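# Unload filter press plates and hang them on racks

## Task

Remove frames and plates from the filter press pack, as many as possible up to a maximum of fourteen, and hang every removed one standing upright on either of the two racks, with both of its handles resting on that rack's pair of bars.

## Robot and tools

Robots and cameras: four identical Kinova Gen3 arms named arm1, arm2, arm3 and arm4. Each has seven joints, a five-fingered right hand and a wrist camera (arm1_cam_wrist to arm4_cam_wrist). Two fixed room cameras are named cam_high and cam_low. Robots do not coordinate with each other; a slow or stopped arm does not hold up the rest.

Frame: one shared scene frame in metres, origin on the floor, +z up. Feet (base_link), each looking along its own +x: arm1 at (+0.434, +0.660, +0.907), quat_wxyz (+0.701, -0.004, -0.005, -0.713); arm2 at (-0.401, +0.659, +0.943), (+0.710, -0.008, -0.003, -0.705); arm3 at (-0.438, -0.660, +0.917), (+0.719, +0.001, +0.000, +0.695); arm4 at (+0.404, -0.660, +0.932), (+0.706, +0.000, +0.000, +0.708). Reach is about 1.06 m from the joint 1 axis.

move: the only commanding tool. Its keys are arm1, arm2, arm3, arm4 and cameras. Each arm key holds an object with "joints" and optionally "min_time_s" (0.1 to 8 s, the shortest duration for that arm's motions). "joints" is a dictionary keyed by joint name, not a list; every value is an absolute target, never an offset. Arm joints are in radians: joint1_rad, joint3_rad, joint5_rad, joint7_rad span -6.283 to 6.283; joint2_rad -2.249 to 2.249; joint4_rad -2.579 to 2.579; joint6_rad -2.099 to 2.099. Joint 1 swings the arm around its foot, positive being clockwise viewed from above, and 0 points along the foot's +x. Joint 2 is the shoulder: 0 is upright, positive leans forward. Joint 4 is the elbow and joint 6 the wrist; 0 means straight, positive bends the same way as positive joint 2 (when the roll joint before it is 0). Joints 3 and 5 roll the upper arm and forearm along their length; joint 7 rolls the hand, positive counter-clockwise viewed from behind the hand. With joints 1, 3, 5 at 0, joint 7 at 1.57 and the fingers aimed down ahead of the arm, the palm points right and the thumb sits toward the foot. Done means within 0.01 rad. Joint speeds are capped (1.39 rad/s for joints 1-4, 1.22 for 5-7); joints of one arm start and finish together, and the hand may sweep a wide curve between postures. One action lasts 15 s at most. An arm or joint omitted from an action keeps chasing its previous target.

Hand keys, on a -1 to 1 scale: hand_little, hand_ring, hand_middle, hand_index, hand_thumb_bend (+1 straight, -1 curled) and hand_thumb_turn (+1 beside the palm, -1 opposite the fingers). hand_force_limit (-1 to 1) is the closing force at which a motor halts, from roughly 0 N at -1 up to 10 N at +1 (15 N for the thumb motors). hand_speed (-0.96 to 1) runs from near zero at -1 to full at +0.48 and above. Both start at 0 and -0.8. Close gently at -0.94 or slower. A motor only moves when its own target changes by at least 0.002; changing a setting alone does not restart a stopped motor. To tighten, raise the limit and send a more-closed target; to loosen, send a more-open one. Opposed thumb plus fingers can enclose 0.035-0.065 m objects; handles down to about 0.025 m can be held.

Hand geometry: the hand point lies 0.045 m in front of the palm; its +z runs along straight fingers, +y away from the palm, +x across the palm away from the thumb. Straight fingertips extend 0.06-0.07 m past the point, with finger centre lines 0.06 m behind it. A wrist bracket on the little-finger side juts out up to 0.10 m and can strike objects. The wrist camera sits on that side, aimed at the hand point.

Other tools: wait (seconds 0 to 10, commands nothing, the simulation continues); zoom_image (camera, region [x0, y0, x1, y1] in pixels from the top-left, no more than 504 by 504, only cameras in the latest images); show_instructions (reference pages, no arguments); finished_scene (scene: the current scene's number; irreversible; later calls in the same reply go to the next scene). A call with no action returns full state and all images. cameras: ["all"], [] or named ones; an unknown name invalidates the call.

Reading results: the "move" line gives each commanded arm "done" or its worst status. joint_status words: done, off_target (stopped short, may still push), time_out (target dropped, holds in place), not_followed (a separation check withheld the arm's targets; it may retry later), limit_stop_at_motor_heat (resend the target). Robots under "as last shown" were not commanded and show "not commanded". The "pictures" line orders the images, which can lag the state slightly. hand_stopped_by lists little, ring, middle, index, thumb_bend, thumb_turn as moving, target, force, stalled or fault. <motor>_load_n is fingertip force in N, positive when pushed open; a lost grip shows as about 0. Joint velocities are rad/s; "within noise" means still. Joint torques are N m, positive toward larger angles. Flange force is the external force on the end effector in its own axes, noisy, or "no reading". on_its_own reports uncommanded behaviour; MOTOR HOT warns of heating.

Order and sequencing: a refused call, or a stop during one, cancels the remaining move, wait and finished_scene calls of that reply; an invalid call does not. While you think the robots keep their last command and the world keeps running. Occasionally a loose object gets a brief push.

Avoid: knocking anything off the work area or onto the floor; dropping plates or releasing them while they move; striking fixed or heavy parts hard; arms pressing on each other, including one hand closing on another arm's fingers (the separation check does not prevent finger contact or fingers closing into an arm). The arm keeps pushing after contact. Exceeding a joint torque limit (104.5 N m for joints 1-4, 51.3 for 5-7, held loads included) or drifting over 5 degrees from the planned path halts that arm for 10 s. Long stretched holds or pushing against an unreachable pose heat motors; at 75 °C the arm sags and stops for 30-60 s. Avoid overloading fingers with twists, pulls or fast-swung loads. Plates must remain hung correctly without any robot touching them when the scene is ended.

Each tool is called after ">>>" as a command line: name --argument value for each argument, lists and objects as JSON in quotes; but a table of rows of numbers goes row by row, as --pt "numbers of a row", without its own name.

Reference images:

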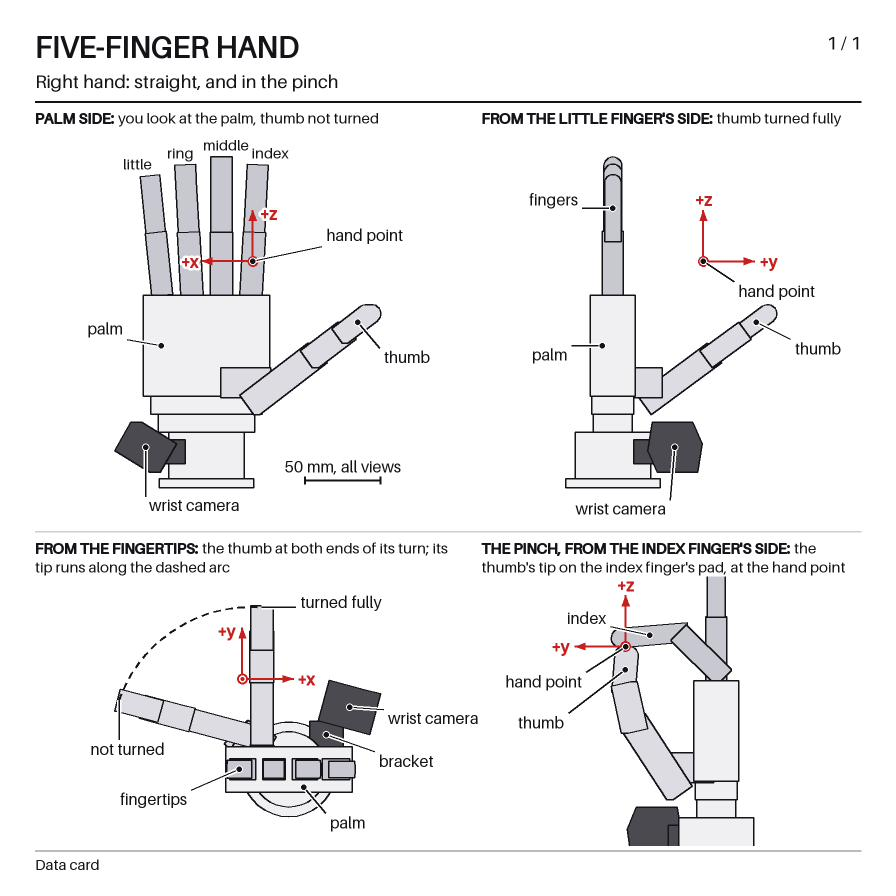

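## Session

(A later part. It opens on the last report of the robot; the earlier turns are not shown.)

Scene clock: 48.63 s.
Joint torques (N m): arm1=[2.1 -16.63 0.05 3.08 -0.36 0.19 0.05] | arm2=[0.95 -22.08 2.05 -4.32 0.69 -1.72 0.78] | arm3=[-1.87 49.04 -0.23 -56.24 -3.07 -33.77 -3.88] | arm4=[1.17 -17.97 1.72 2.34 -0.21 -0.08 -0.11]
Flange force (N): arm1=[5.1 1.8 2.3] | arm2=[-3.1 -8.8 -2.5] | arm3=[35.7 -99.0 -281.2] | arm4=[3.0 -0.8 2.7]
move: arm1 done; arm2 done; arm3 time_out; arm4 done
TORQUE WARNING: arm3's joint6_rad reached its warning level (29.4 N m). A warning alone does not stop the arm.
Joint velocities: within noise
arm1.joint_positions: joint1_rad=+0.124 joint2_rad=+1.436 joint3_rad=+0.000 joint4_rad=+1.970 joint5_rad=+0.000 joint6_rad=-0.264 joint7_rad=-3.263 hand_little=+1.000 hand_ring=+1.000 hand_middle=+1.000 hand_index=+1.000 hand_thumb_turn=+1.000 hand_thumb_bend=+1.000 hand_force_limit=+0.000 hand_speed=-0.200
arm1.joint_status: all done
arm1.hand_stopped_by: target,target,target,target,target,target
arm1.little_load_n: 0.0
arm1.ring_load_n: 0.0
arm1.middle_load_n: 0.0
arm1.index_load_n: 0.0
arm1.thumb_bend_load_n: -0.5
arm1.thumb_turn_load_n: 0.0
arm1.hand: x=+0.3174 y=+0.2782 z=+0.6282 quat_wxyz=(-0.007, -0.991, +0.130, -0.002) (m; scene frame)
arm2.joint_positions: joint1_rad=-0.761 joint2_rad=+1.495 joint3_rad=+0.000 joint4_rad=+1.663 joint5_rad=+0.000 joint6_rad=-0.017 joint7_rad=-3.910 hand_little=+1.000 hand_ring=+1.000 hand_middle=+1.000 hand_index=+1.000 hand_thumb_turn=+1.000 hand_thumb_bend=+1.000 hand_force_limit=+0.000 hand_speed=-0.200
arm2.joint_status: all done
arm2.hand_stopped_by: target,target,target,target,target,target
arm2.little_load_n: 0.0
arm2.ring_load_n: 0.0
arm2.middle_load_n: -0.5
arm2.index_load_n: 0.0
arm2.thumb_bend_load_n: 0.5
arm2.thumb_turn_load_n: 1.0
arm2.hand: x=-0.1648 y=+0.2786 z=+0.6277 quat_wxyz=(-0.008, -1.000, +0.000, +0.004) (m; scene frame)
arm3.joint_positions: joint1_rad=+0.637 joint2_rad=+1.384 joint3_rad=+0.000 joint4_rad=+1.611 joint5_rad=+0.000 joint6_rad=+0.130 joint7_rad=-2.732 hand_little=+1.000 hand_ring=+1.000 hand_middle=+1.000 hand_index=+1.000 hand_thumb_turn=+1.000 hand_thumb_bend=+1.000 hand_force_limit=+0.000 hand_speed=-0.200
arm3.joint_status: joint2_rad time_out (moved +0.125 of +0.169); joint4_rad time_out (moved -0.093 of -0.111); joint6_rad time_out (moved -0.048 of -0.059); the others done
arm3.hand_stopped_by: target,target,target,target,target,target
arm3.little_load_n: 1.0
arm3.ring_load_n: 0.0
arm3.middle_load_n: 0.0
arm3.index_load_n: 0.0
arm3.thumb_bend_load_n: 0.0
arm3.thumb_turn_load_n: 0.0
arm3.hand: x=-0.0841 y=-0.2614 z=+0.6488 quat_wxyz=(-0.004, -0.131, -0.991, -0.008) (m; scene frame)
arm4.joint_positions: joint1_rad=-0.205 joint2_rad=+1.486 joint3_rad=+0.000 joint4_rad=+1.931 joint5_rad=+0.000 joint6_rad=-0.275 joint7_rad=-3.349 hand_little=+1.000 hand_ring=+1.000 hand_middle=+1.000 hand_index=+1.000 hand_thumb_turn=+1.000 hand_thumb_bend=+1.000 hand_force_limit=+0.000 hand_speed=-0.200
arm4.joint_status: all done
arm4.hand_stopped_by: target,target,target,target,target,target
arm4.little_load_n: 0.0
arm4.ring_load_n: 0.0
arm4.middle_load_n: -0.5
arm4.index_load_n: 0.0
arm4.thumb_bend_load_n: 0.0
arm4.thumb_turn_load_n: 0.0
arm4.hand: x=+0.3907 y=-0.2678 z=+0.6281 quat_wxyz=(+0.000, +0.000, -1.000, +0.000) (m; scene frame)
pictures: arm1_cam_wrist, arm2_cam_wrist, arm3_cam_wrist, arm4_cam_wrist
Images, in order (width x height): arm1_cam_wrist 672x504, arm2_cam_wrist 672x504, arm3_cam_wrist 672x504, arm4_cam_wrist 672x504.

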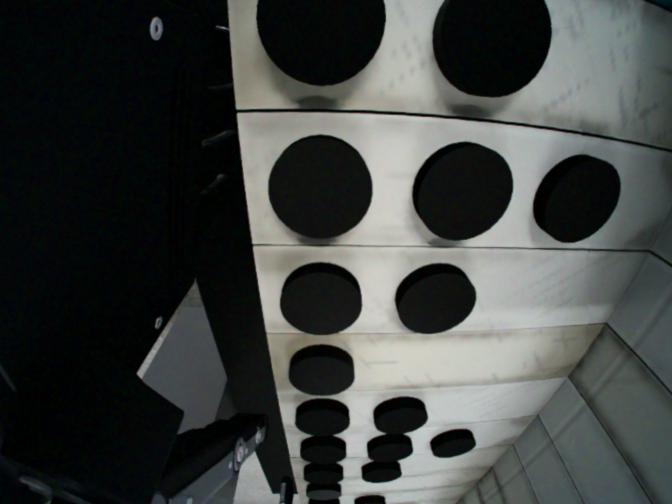

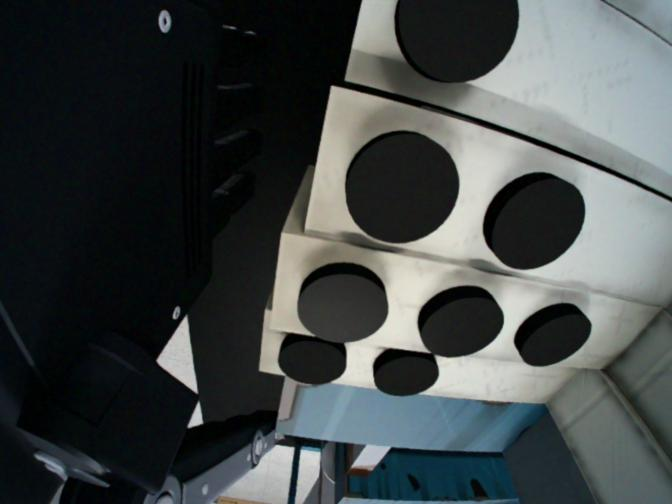

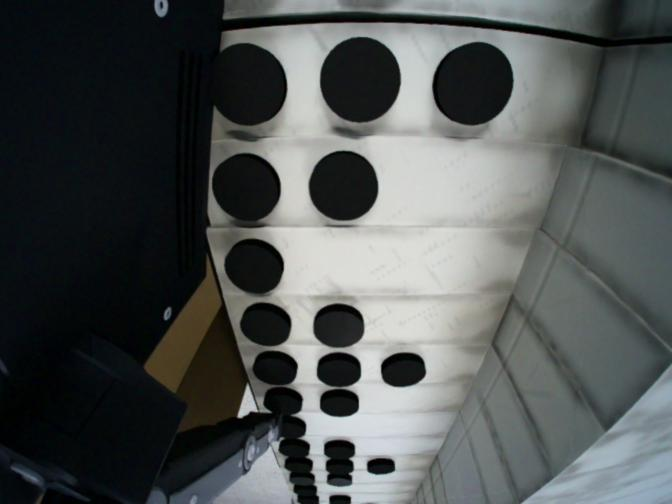

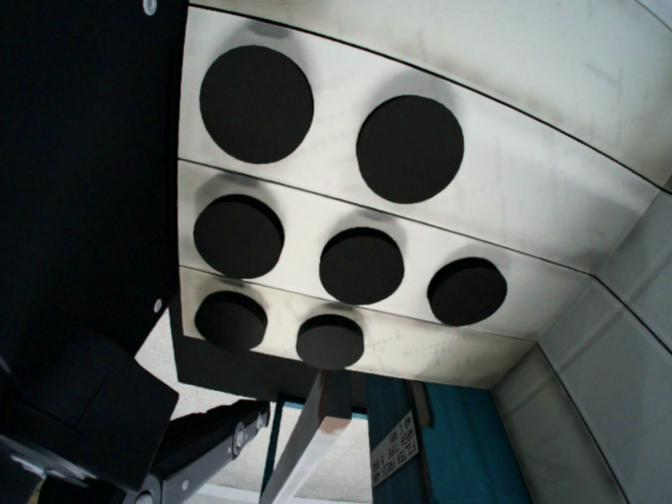

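>>> move --arm3 '{"joints":{"joint1_rad":0.6701,"joint2_rad":1.1077,"joint3_rad":0,"joint4_rad":1.8405,"joint5_rad":0,"joint6_rad":0.1934,"joint7_rad":-2.6994},"min_time_s":1.5}' --cameras '["all"]'

>>> zoom_image --camera "cam_high" --region '[380, 150, 540, 310]'

Scene clock: 52.87 s.
Joint torques (N m): arm1=[2.02 -16.61 0.02 3.1 -0.39 0.16 0] | arm2=[1.12 -23.13 2.73 -4.78 0.79 -1.89 0.92] | arm3=[0.54 -18.69 -0.05 -1.32 -0.03 0.11 -0.26] | arm4=[1.2 -17.95 1.71 2.37 -0.2 -0.09 -0.13]
Flange force (N): arm1=[4.8 2.0 2.3] | arm2=[-3.2 -9.9 -1.0] | arm3=[0.7 0.9 0.3] | arm4=[3.1 -0.7 2.7]
move: arm3 done
TORQUE WARNING: arm3's joint6_rad reached its warning level (29.4 N m). A warning alone does not stop the arm.
Joint velocities: within noise
arm1, arm2, arm4: as last shown
arm1.thumb_bend_load_n: 0.0
arm2.middle_load_n: 0.0
arm2.thumb_bend_load_n: 0.0
arm2.thumb_turn_load_n: 0.5
arm3.joint_positions: joint1_rad=+0.670 joint2_rad=+1.108 joint3_rad=+0.000 joint4_rad=+1.841 joint5_rad=+0.000 joint6_rad=+0.193 joint7_rad=-2.699 hand_little=+1.000 hand_ring=+1.000 hand_middle=+1.000 hand_index=+1.000 hand_thumb_turn=+1.000 hand_thumb_bend=+1.000 hand_force_limit=+0.000 hand_speed=-0.200
arm3.joint_status: all done
arm3.hand_stopped_by: target,target,target,target,target,target
arm3.little_load_n: 0.0
arm3.ring_load_n: 0.0
arm3.middle_load_n: 0.0
arm3.index_load_n: 0.0
arm3.thumb_bend_load_n: 0.0
arm3.thumb_turn_load_n: 0.0
arm3.hand: x=-0.0906 y=-0.2929 z=+0.7600 quat_wxyz=(+0.000, -0.131, -0.991, -0.001) (m; scene frame)
arm4.middle_load_n: 0.0
pictures: arm1_cam_wrist, arm2_cam_wrist, arm3_cam_wrist, arm4_cam_wrist, cam_high, cam_low
Images, in order (width x height): arm1_cam_wrist 672x504, arm2_cam_wrist 672x504, arm3_cam_wrist 672x504, arm4_cam_wrist 672x504, cam_high 896x504, cam_low 896x504.

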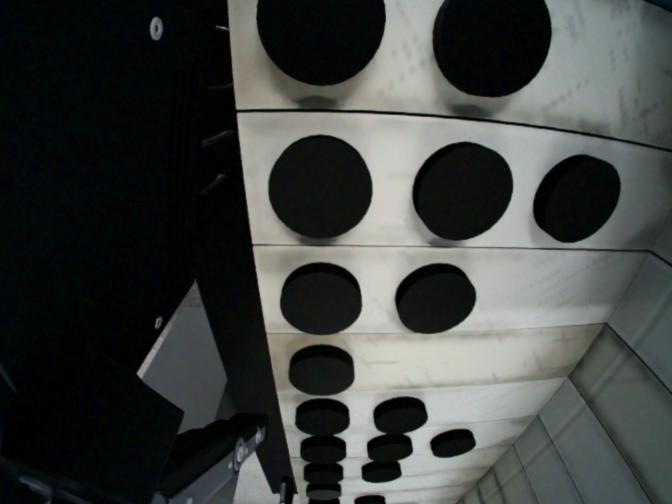

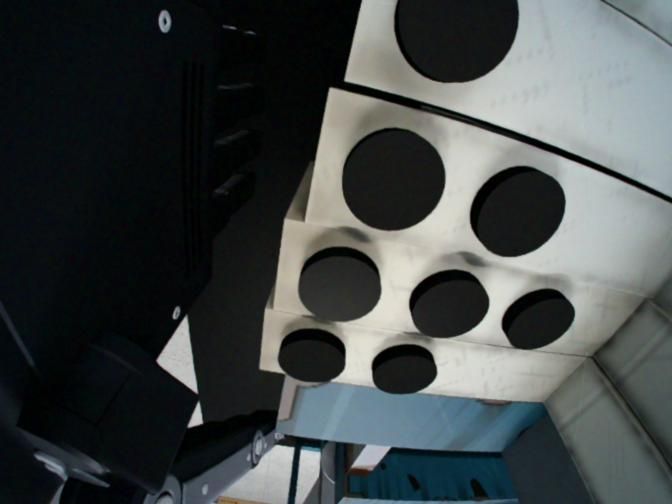

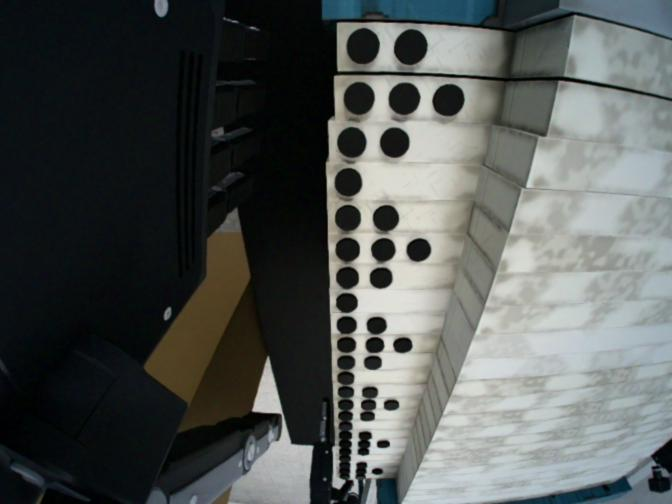

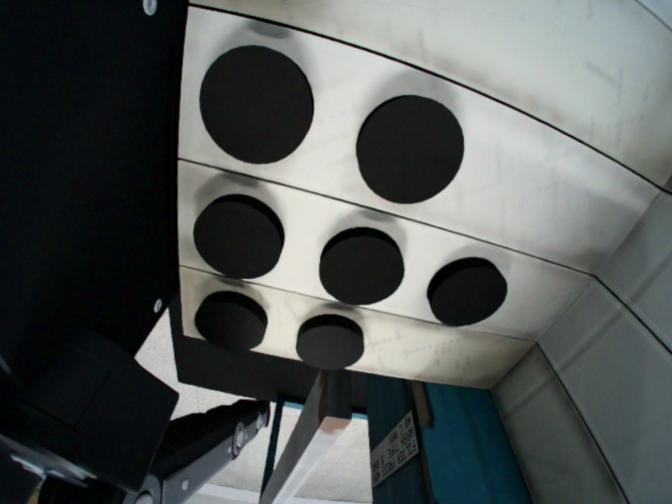

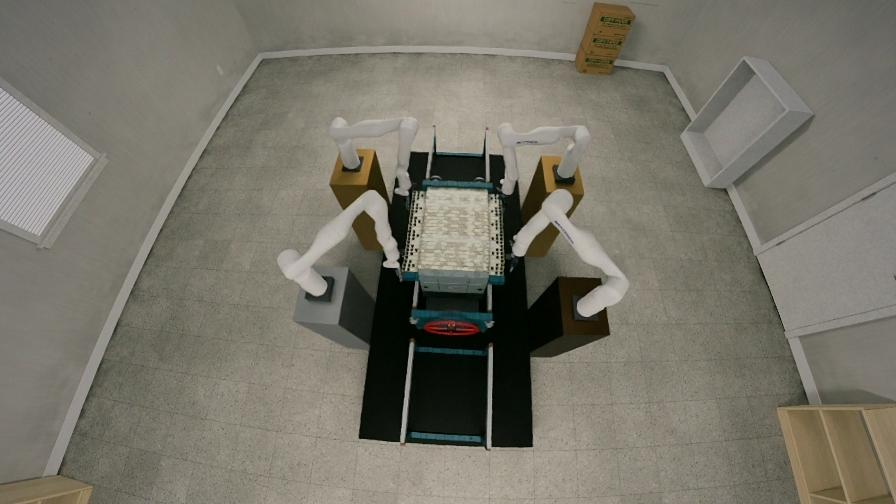

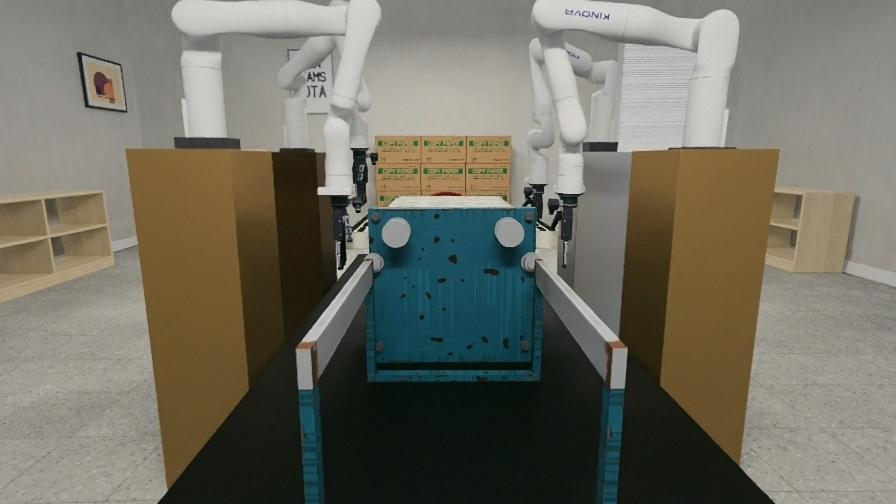

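Scaled by 3.150 from the camera's 896x504 image, which has a finer 1280x720 frame.

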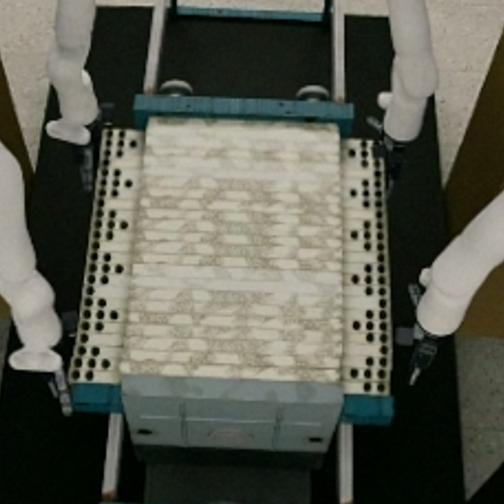

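>>> move --arm3 '{"joints":{"joint1_rad":0.6599,"joint2_rad":1.2542,"joint4_rad":1.753,"joint6_rad":0.1344,"joint7_rad":-2.7096},"min_time_s":1.0}' --arm2 '{"joints":{"joint1_rad":-0.7712,"joint2_rad":1.4947,"joint4_rad":1.6778,"joint6_rad":-0.0309,"joint7_rad":-3.9199},"min_time_s":0.7}'

>>> move --arm3 '{"joints":{"joint1_rad":0.6599,"joint2_rad":1.4257,"joint4_rad":1.6342,"joint6_rad":0.0817,"joint7_rad":-2.7096},"min_time_s":1.6}' --cameras '["arm1_cam_wrist","arm2_cam_wrist","arm3_cam_wrist"]'

Scene clock: 57.33 s.
Joint torques (N m): arm1=[2.06 -16.61 -0.02 3.15 -0.39 0.2 0.04] | arm2=[0.38 -18.93 0.33 -0.28 0.01 0.1 0.1] | arm3=[0.54 -19.22 0.05 -0.81 -0.07 0.09 -0.26] | arm4=[1.14 -17.96 1.7 2.37 -0.22 -0.1 -0.07]
Flange force (N): arm1=[4.9 2.0 2.4] | arm2=[-1.0 -1.6 -0.9] | arm3=[0.5 1.0 0.3] | arm4=[3.0 -0.6 2.7]
move: arm2 done; arm3 done
Joint velocities: within noise
arm1, arm4: as last shown
arm2.joint_positions: joint1_rad=-0.771 joint2_rad=+1.495 joint3_rad=+0.000 joint4_rad=+1.678 joint5_rad=+0.000 joint6_rad=-0.031 joint7_rad=-3.920 hand_little=+1.000 hand_ring=+1.000 hand_middle=+1.000 hand_index=+1.000 hand_thumb_turn=+1.000 hand_thumb_bend=+1.000 hand_force_limit=+0.000 hand_speed=-0.200
arm2.joint_status: all done
arm2.hand_stopped_by: target,target,target,target,target,target
arm2.little_load_n: 0.0
arm2.ring_load_n: 0.0
arm2.middle_load_n: 0.0
arm2.index_load_n: 0.0
arm2.thumb_bend_load_n: 0.0
arm2.thumb_turn_load_n: 0.0
arm2.hand: x=-0.1648 y=+0.2845 z=+0.6278 quat_wxyz=(-0.008, -1.000, +0.000, +0.004) (m; scene frame)
arm3.joint_positions: joint1_rad=+0.660 joint2_rad=+1.254 joint3_rad=+0.000 joint4_rad=+1.753 joint5_rad=+0.000 joint6_rad=+0.134 joint7_rad=-2.710 hand_little=+1.000 hand_ring=+1.000 hand_middle=+1.000 hand_index=+1.000 hand_thumb_turn=+1.000 hand_thumb_bend=+1.000 hand_force_limit=+0.000 hand_speed=-0.200
arm3.joint_status: all done
arm3.hand_stopped_by: target,target,target,target,target,target
arm3.little_load_n: 0.0
arm3.ring_load_n: 0.0
arm3.middle_load_n: 0.0
arm3.index_load_n: 0.0
arm3.thumb_bend_load_n: 0.0
arm3.thumb_turn_load_n: 0.0
arm3.hand: x=-0.0906 y=-0.2858 z=+0.7000 quat_wxyz=(+0.000, -0.131, -0.991, -0.001) (m; scene frame)
pictures: none

Scene clock: 59.23 s.
Joint torques (N m): arm1=[2.1 -16.58 0.13 3.11 -0.35 0.23 -0.05] | arm2=[0.51 -18.95 0.32 -0.33 0.03 0.17 0.08] | arm3=[0.65 -19.52 0.09 -0.42 -0.06 0.09 -0.26] | arm4=[1.09 -17.99 1.71 2.36 -0.21 -0.06 -0.11]
Flange force (N): arm1=[5.0 1.8 2.3] | arm2=[-1.0 -2.1 -0.9] | arm3=[0.8 1.0 0.2] | arm4=[2.8 -0.8 2.8]
move: arm3 done
Joint velocities: within noise
arm1, arm2, arm4: as last shown
arm3.joint_positions: joint1_rad=+0.660 joint2_rad=+1.426 joint3_rad=+0.000 joint4_rad=+1.634 joint5_rad=+0.000 joint6_rad=+0.082 joint7_rad=-2.710 hand_little=+1.000 hand_ring=+1.000 hand_middle=+1.000 hand_index=+1.000 hand_thumb_turn=+1.000 hand_thumb_bend=+1.000 hand_force_limit=+0.000 hand_speed=-0.200
arm3.joint_status: all done
arm3.hand_stopped_by: target,target,target,target,target,target
arm3.little_load_n: 0.0
arm3.ring_load_n: 0.0
arm3.middle_load_n: 0.0
arm3.index_load_n: 0.0
arm3.thumb_bend_load_n: 0.0
arm3.thumb_turn_load_n: 0.0
arm3.hand: x=-0.0907 y=-0.2857 z=+0.6280 quat_wxyz=(+0.000, -0.131, -0.991, -0.001) (m; scene frame)
pictures: arm1_cam_wrist, arm2_cam_wrist, arm3_cam_wrist
Images, in order (width x height): arm1_cam_wrist 672x504, arm2_cam_wrist 672x504, arm3_cam_wrist 672x504.

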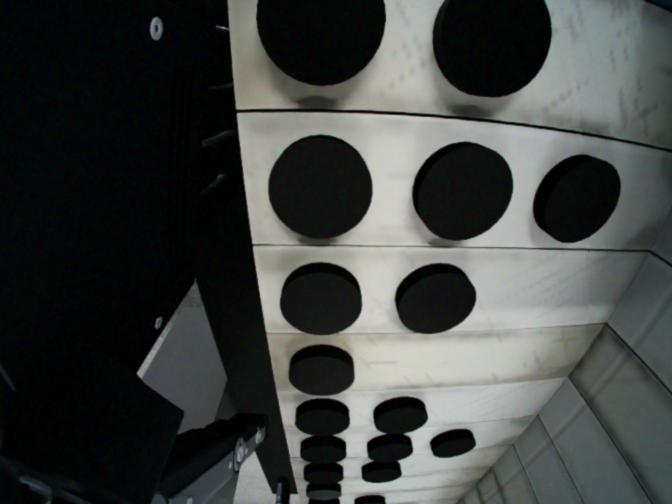

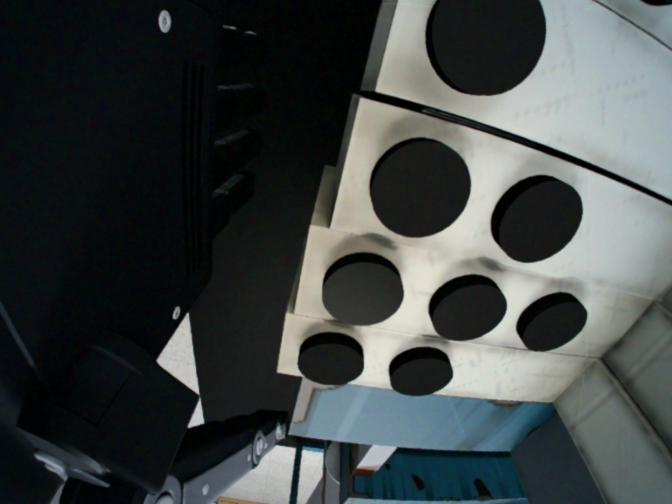

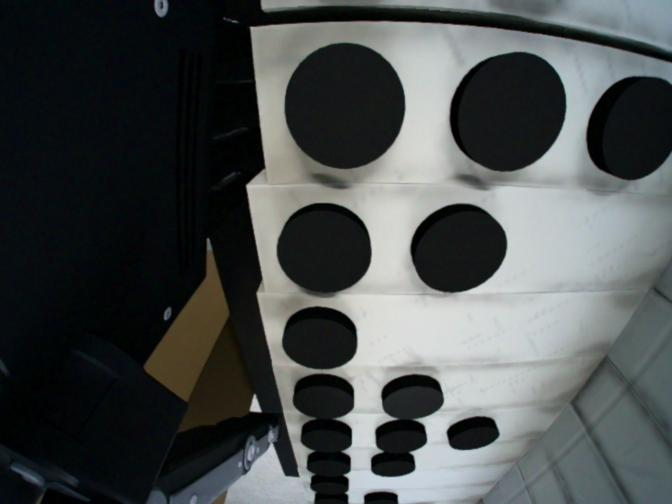

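>>> move --arm3 '{"joints":{"joint1_rad":0.6493,"joint2_rad":1.4249,"joint4_rad":1.6478,"joint6_rad":0.069,"joint7_rad":-2.7202},"min_time_s":0.6}'

>>> move --arm1 '{"joints":{"hand_index":-0.03,"hand_middle":-0.03,"hand_ring":-0.03,"hand_little":-0.03}}' --arm2 '{"joints":{"hand_index":-0.03,"hand_middle":-0.03,"hand_ring":-0.03,"hand_little":-0.03}}' --arm3 '{"joints":{"hand_index":-0.03,"hand_middle":-0.03,"hand_ring":-0.03,"hand_little":-0.03}}' --arm4 '{"joints":{"hand_index":-0.03,"hand_middle":-0.03,"hand_ring":-0.03,"hand_little":-0.03}}' --cameras '["arm1_cam_wrist","arm2_cam_wrist","arm3_cam_wrist","arm4_cam_wrist"]'

Scene clock: 65.27 s.
Joint torques (N m): arm1=[2.06 -16.55 0.02 3.07 -0.4 0.22 0.01] | arm2=[0.5 -18.84 0.31 -0.35 0 0.13 0.08] | arm3=[0.53 -19.46 0.1 -0.25 -0.08 0.1 -0.26] | arm4=[1.17 -18 1.7 2.36 -0.22 -0.09 -0.11]
Flange force (N): arm1=[4.8 1.8 2.1] | arm2=[-1.0 -2.0 -1.2] | arm3=[0.4 1.0 0.5] | arm4=[3.0 -0.7 2.8]
move: arm3 done
Joint velocities: within noise
arm1, arm2, arm4: as last shown
arm3.joint_positions: joint1_rad=+0.649 joint2_rad=+1.425 joint3_rad=+0.000 joint4_rad=+1.648 joint5_rad=+0.000 joint6_rad=+0.069 joint7_rad=-2.720 hand_little=+1.000 hand_ring=+1.000 hand_middle=+1.000 hand_index=+1.000 hand_thumb_turn=+1.000 hand_thumb_bend=+1.000 hand_force_limit=+0.000 hand_speed=-0.200
arm3.joint_status: all done
arm3.hand_stopped_by: target,target,target,target,target,target
arm3.little_load_n: 0.0
arm3.ring_load_n: 0.0
arm3.middle_load_n: 0.0
arm3.index_load_n: 0.0
arm3.thumb_bend_load_n: 0.0
arm3.thumb_turn_load_n: 0.0
arm3.hand: x=-0.0967 y=-0.2857 z=+0.6281 quat_wxyz=(+0.001, -0.131, -0.991, -0.001) (m; scene frame)
arm4.ring_load_n: -0.5
arm4.index_load_n: 0.5
pictures: none

Scene clock: 66.20 s.
Joint torques (N m): arm1=[2.1 -16.63 0.05 3.1 -0.39 0.19 0.03] | arm2=[0.5 -18.95 0.31 -0.31 -0.01 0.14 0.11] | arm3=[0.63 -19.46 0.12 -0.36 -0.07 0.06 -0.22] | arm4=[1.82 -29.43 3.27 -3.94 -0.49 -3.98 -0.19]
Flange force (N): arm1=[5.0 1.9 2.3] | arm2=[-0.9 -1.9 -0.9] | arm3=[0.8 0.9 0.2] | arm4=[3.1 -12.7 16.0]
move: arm1 done; arm2 done; arm3 done; arm4 done
Joint velocities: within noise
arm1.joint_positions: joint1_rad=+0.124 joint2_rad=+1.436 joint3_rad=+0.000 joint4_rad=+1.970 joint5_rad=+0.000 joint6_rad=-0.264 joint7_rad=-3.263 hand_little=-0.030 hand_ring=-0.030 hand_middle=-0.030 hand_index=-0.030 hand_thumb_turn=+1.000 hand_thumb_bend=+1.000 hand_force_limit=+0.000 hand_speed=-0.200
arm1.joint_status: all done
arm1.hand_stopped_by: target,target,target,target,target,target
arm1.little_load_n: 0.0
arm1.ring_load_n: 0.0
arm1.middle_load_n: 0.0
arm1.index_load_n: 0.0
arm1.thumb_bend_load_n: -0.5
arm1.thumb_turn_load_n: 0.0
arm1.hand: x=+0.3174 y=+0.2782 z=+0.6282 quat_wxyz=(-0.007, -0.991, +0.130, -0.002) (m; scene frame)
arm2.joint_positions: joint1_rad=-0.771 joint2_rad=+1.495 joint3_rad=+0.000 joint4_rad=+1.678 joint5_rad=+0.000 joint6_rad=-0.031 joint7_rad=-3.920 hand_little=-0.030 hand_ring=-0.030 hand_middle=-0.030 hand_index=-0.030 hand_thumb_turn=+1.000 hand_thumb_bend=+1.000 hand_force_limit=+0.000 hand_speed=-0.200
arm2.joint_status: all done
arm2.hand_stopped_by: target,target,target,target,target,target
arm2.little_load_n: 0.0
arm2.ring_load_n: 0.0
arm2.middle_load_n: 0.0
arm2.index_load_n: 0.0
arm2.thumb_bend_load_n: 0.0
arm2.thumb_turn_load_n: 0.0
arm2.hand: x=-0.1648 y=+0.2845 z=+0.6278 quat_wxyz=(-0.008, -1.000, +0.000, +0.004) (m; scene frame)
arm3.joint_positions: joint1_rad=+0.649 joint2_rad=+1.425 joint3_rad=+0.000 joint4_rad=+1.648 joint5_rad=+0.000 joint6_rad=+0.069 joint7_rad=-2.720 hand_little=-0.030 hand_ring=-0.030 hand_middle=-0.030 hand_index=-0.030 hand_thumb_turn=+1.000 hand_thumb_bend=+1.000 hand_force_limit=+0.000 hand_speed=-0.200
arm3.joint_status: all done
arm3.hand_stopped_by: target,target,target,target,target,target
arm3.little_load_n: 0.0
arm3.ring_load_n: 0.0
arm3.middle_load_n: 0.0
arm3.index_load_n: 0.0
arm3.thumb_bend_load_n: 0.0
arm3.thumb_turn_load_n: 0.0
arm3.hand: x=-0.0967 y=-0.2856 z=+0.6281 quat_wxyz=(+0.000, -0.131, -0.991, -0.001) (m; scene frame)
arm4.joint_positions: joint1_rad=-0.205 joint2_rad=+1.486 joint3_rad=+0.000 joint4_rad=+1.931 joint5_rad=+0.000 joint6_rad=-0.275 joint7_rad=-3.349 hand_little=-0.030 hand_ring=-0.030 hand_middle=-0.030 hand_index=-0.030 hand_thumb_turn=+1.000 hand_thumb_bend=+1.000 hand_force_limit=+0.000 hand_speed=-0.200
arm4.joint_status: all done
arm4.hand_stopped_by: target,target,target,target,target,target
arm4.little_load_n: 3.5
arm4.ring_load_n: 1.5
arm4.middle_load_n: 1.5
arm4.index_load_n: 1.5
arm4.thumb_bend_load_n: 0.0
arm4.thumb_turn_load_n: 0.0
arm4.hand: x=+0.3907 y=-0.2679 z=+0.6280 quat_wxyz=(+0.000, +0.000, -1.000, +0.000) (m; scene frame)
pictures: arm1_cam_wrist, arm2_cam_wrist, arm3_cam_wrist, arm4_cam_wrist
Images, in order (width x height): arm1_cam_wrist 672x504, arm2_cam_wrist 672x504, arm3_cam_wrist 672x504, arm4_cam_wrist 672x504.

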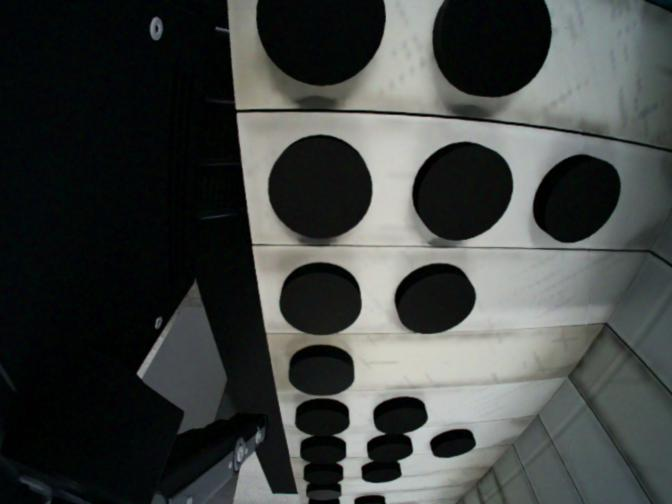

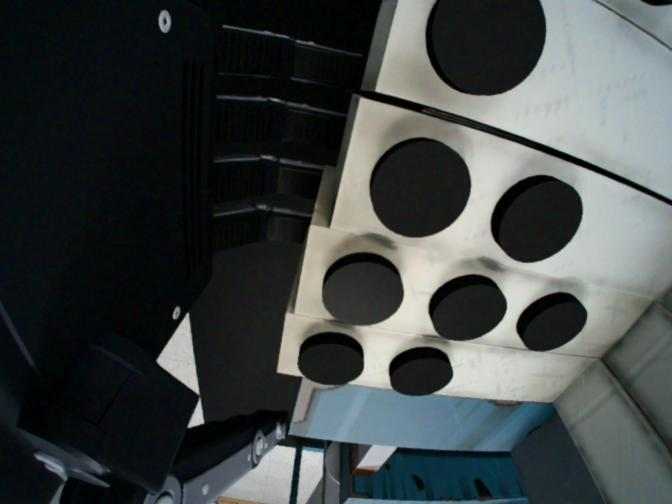

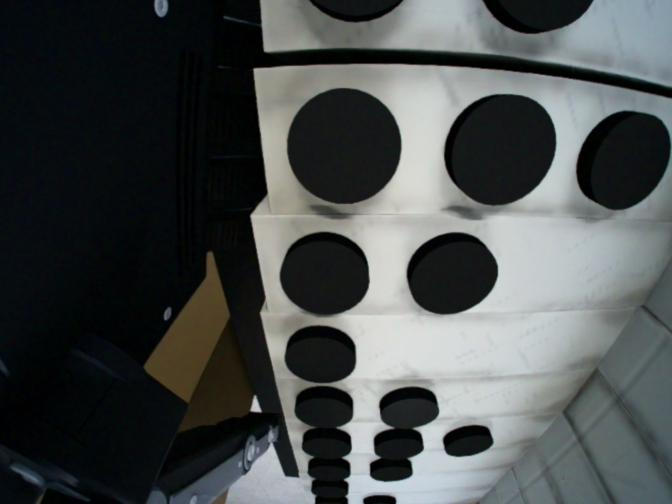

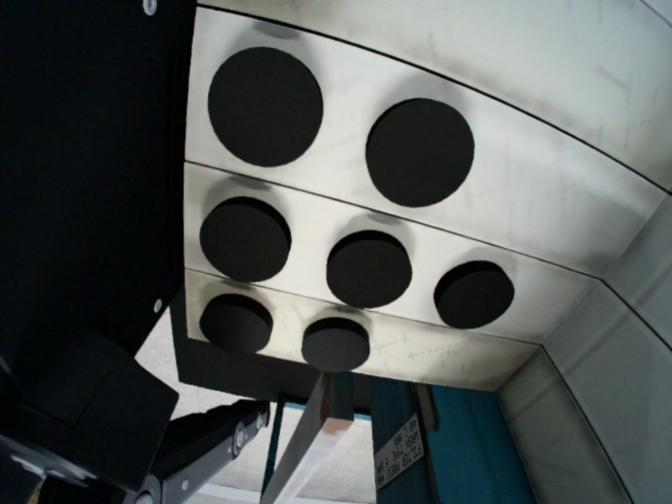

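>>> move --arm1 '{"joints":{"joint1_rad":0.1238,"joint2_rad":1.3527,"joint4_rad":2.0261,"joint6_rad":-0.2372,"joint7_rad":-3.2628},"min_time_s":1.0}' --arm4 '{"joints":{"joint1_rad":-0.2104,"joint2_rad":1.4123,"joint4_rad":2.02,"joint6_rad":-0.2907,"joint7_rad":-3.3548},"min_time_s":1.0}' --arm2 '{"joints":{"joint1_rad":-0.77,"joint2_rad":1.418,"joint4_rad":1.742,"joint6_rad":-0.0184,"joint7_rad":-3.9187},"min_time_s":1.0}' --arm3 '{"joints":{"joint1_rad":0.6493,"joint2_rad":1.3487,"joint4_rad":1.7053,"joint6_rad":0.0876,"joint7_rad":-2.7202},"min_time_s":1.0}' --cameras '["all"]'

>>> zoom_image --camera "cam_high" --region '[380, 150, 540, 310]'

Scene clock: 70.90 s.
Joint torques (N m): arm1=[2.6 -32.04 1.59 6.98 -0.61 -0.19 -0.09] | arm2=[1.38 -37.75 3.8 -0.48 -0.18 -0.88 -0.06] | arm3=[1.02 -40.19 0.39 -3.45 -0.18 -1.63 -0.39] | arm4=[1.08 -31.1 1.94 7.76 -0.16 0 -0.09]
Flange force (N): arm1=[6.5 5.1 49.1] | arm2=[1.8 -1.5 44.2] | arm3=[1.5 1.0 43.9] | arm4=[3.4 3.2 47.1]
move: arm1 done; arm2 done; arm3 done; arm4 done
Joint velocities: within noise
arm1.joint_positions: joint1_rad=+0.124 joint2_rad=+1.353 joint3_rad=+0.000 joint4_rad=+2.026 joint5_rad=+0.000 joint6_rad=-0.237 joint7_rad=-3.263 hand_little=-0.030 hand_ring=-0.029 hand_middle=-0.029 hand_index=-0.029 hand_thumb_turn=+1.000 hand_thumb_bend=+1.000 hand_force_limit=+0.000 hand_speed=-0.200
arm1.joint_status: all done
arm1.hand_stopped_by: target,target,target,target,target,target
arm1.little_load_n: 4.5
arm1.ring_load_n: 7.5
arm1.middle_load_n: 6.0
arm1.index_load_n: 10.0
arm1.thumb_bend_load_n: 0.0
arm1.thumb_turn_load_n: 0.0
arm1.hand: x=+0.3171 y=+0.2765 z=+0.6605 quat_wxyz=(-0.007, -0.991, +0.130, -0.002) (m; scene frame)
arm2.joint_positions: joint1_rad=-0.770 joint2_rad=+1.418 joint3_rad=+0.000 joint4_rad=+1.742 joint5_rad=+0.000 joint6_rad=-0.018 joint7_rad=-3.919 hand_little=-0.029 hand_ring=-0.029 hand_middle=-0.029 hand_index=-0.029 hand_thumb_turn=+1.000 hand_thumb_bend=+1.000 hand_force_limit=+0.000 hand_speed=-0.200
arm2.joint_status: all done
arm2.hand_stopped_by: target,target,target,target,target,target
arm2.little_load_n: 14.0
arm2.ring_load_n: 6.5
arm2.middle_load_n: 9.0
arm2.index_load_n: 8.0
arm2.thumb_bend_load_n: 0.0
arm2.thumb_turn_load_n: 0.0
arm2.hand: x=-0.1647 y=+0.2845 z=+0.6597 quat_wxyz=(-0.008, -1.000, +0.000, +0.004) (m; scene frame)
arm3.joint_positions: joint1_rad=+0.649 joint2_rad=+1.349 joint3_rad=+0.000 joint4_rad=+1.705 joint5_rad=+0.000 joint6_rad=+0.088 joint7_rad=-2.720 hand_little=-0.030 hand_ring=-0.029 hand_middle=-0.029 hand_index=-0.029 hand_thumb_turn=+1.000 hand_thumb_bend=+1.000 hand_force_limit=+0.000 hand_speed=-0.200
arm3.joint_status: all done
arm3.hand_stopped_by: target,target,target,target,target,target
arm3.little_load_n: 5.0
arm3.ring_load_n: 8.5
arm3.middle_load_n: 4.5
arm3.index_load_n: 8.5
arm3.thumb_bend_load_n: 0.0
arm3.thumb_turn_load_n: 0.0
arm3.hand: x=-0.0967 y=-0.2857 z=+0.6600 quat_wxyz=(+0.000, -0.131, -0.991, -0.001) (m; scene frame)
arm4.joint_positions: joint1_rad=-0.210 joint2_rad=+1.412 joint3_rad=+0.000 joint4_rad=+2.020 joint5_rad=+0.000 joint6_rad=-0.291 joint7_rad=-3.355 hand_little=-0.029 hand_ring=-0.029 hand_middle=-0.029 hand_index=-0.029 hand_thumb_turn=+1.000 hand_thumb_bend=+1.000 hand_force_limit=+0.000 hand_speed=-0.200
arm4.joint_status: all done
arm4.hand_stopped_by: target,target,target,target,target,target
arm4.little_load_n: 11.0
arm4.ring_load_n: 4.5
arm4.middle_load_n: 5.0
arm4.index_load_n: 4.0
arm4.thumb_bend_load_n: 0.0
arm4.thumb_turn_load_n: 0.0
arm4.hand: x=+0.3907 y=-0.2763 z=+0.6601 quat_wxyz=(+0.000, +0.000, -1.000, +0.000) (m; scene frame)
pictures: arm1_cam_wrist, arm2_cam_wrist, arm3_cam_wrist, arm4_cam_wrist, cam_high, cam_low
Images, in order (width x height): arm1_cam_wrist 672x504, arm2_cam_wrist 672x504, arm3_cam_wrist 672x504, arm4_cam_wrist 672x504, cam_high 896x504, cam_low 896x504.

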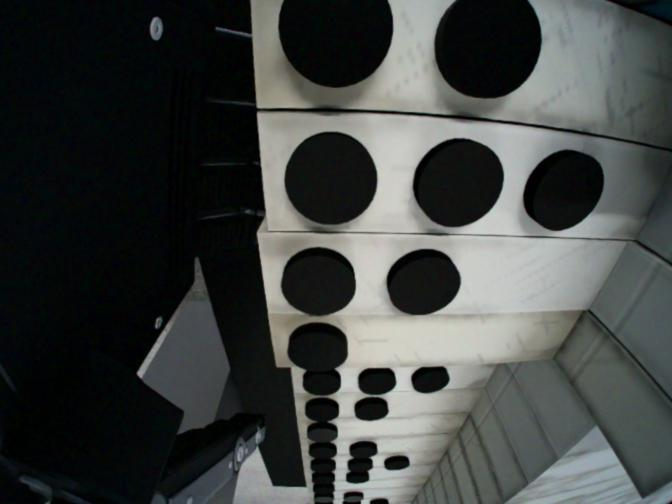

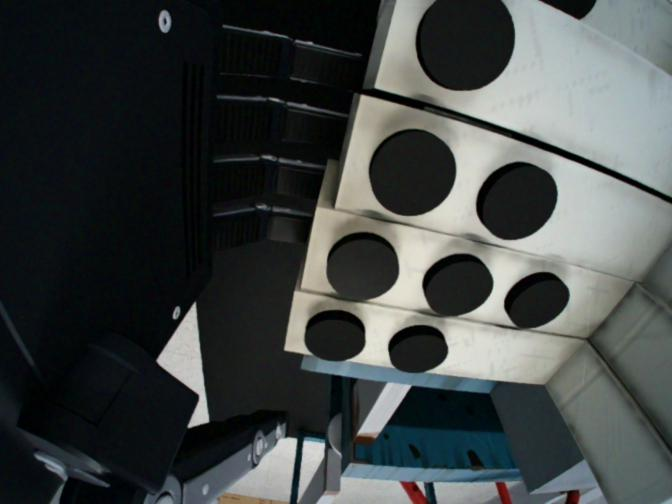

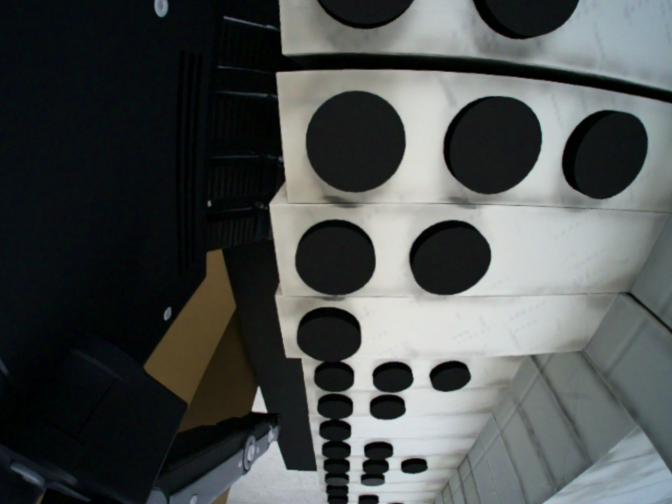

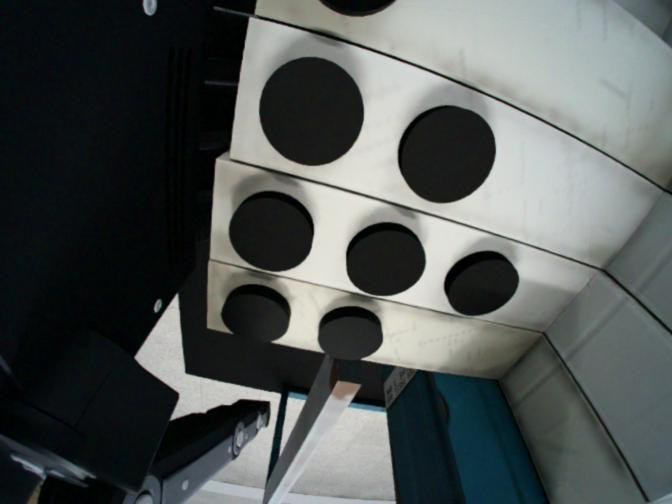

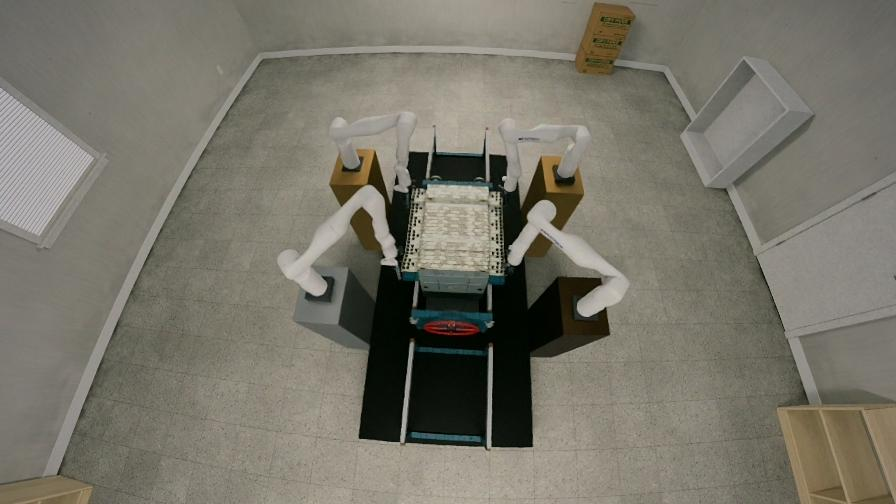

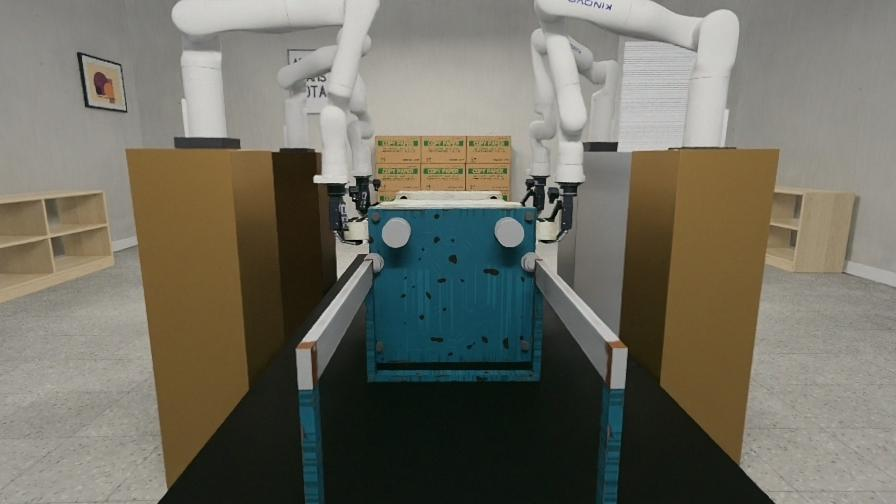

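Scaled by 3.150 from the camera's 896x504 image, which has a finer 1280x720 frame.

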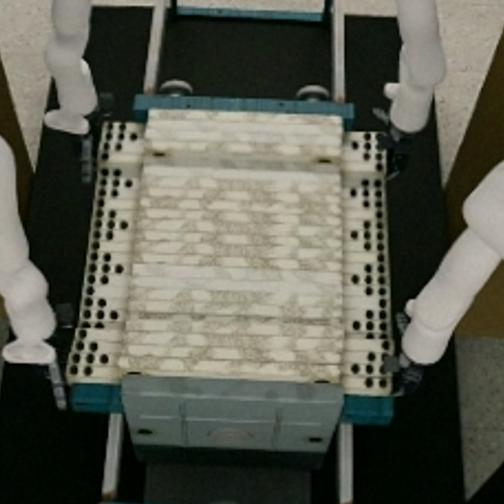

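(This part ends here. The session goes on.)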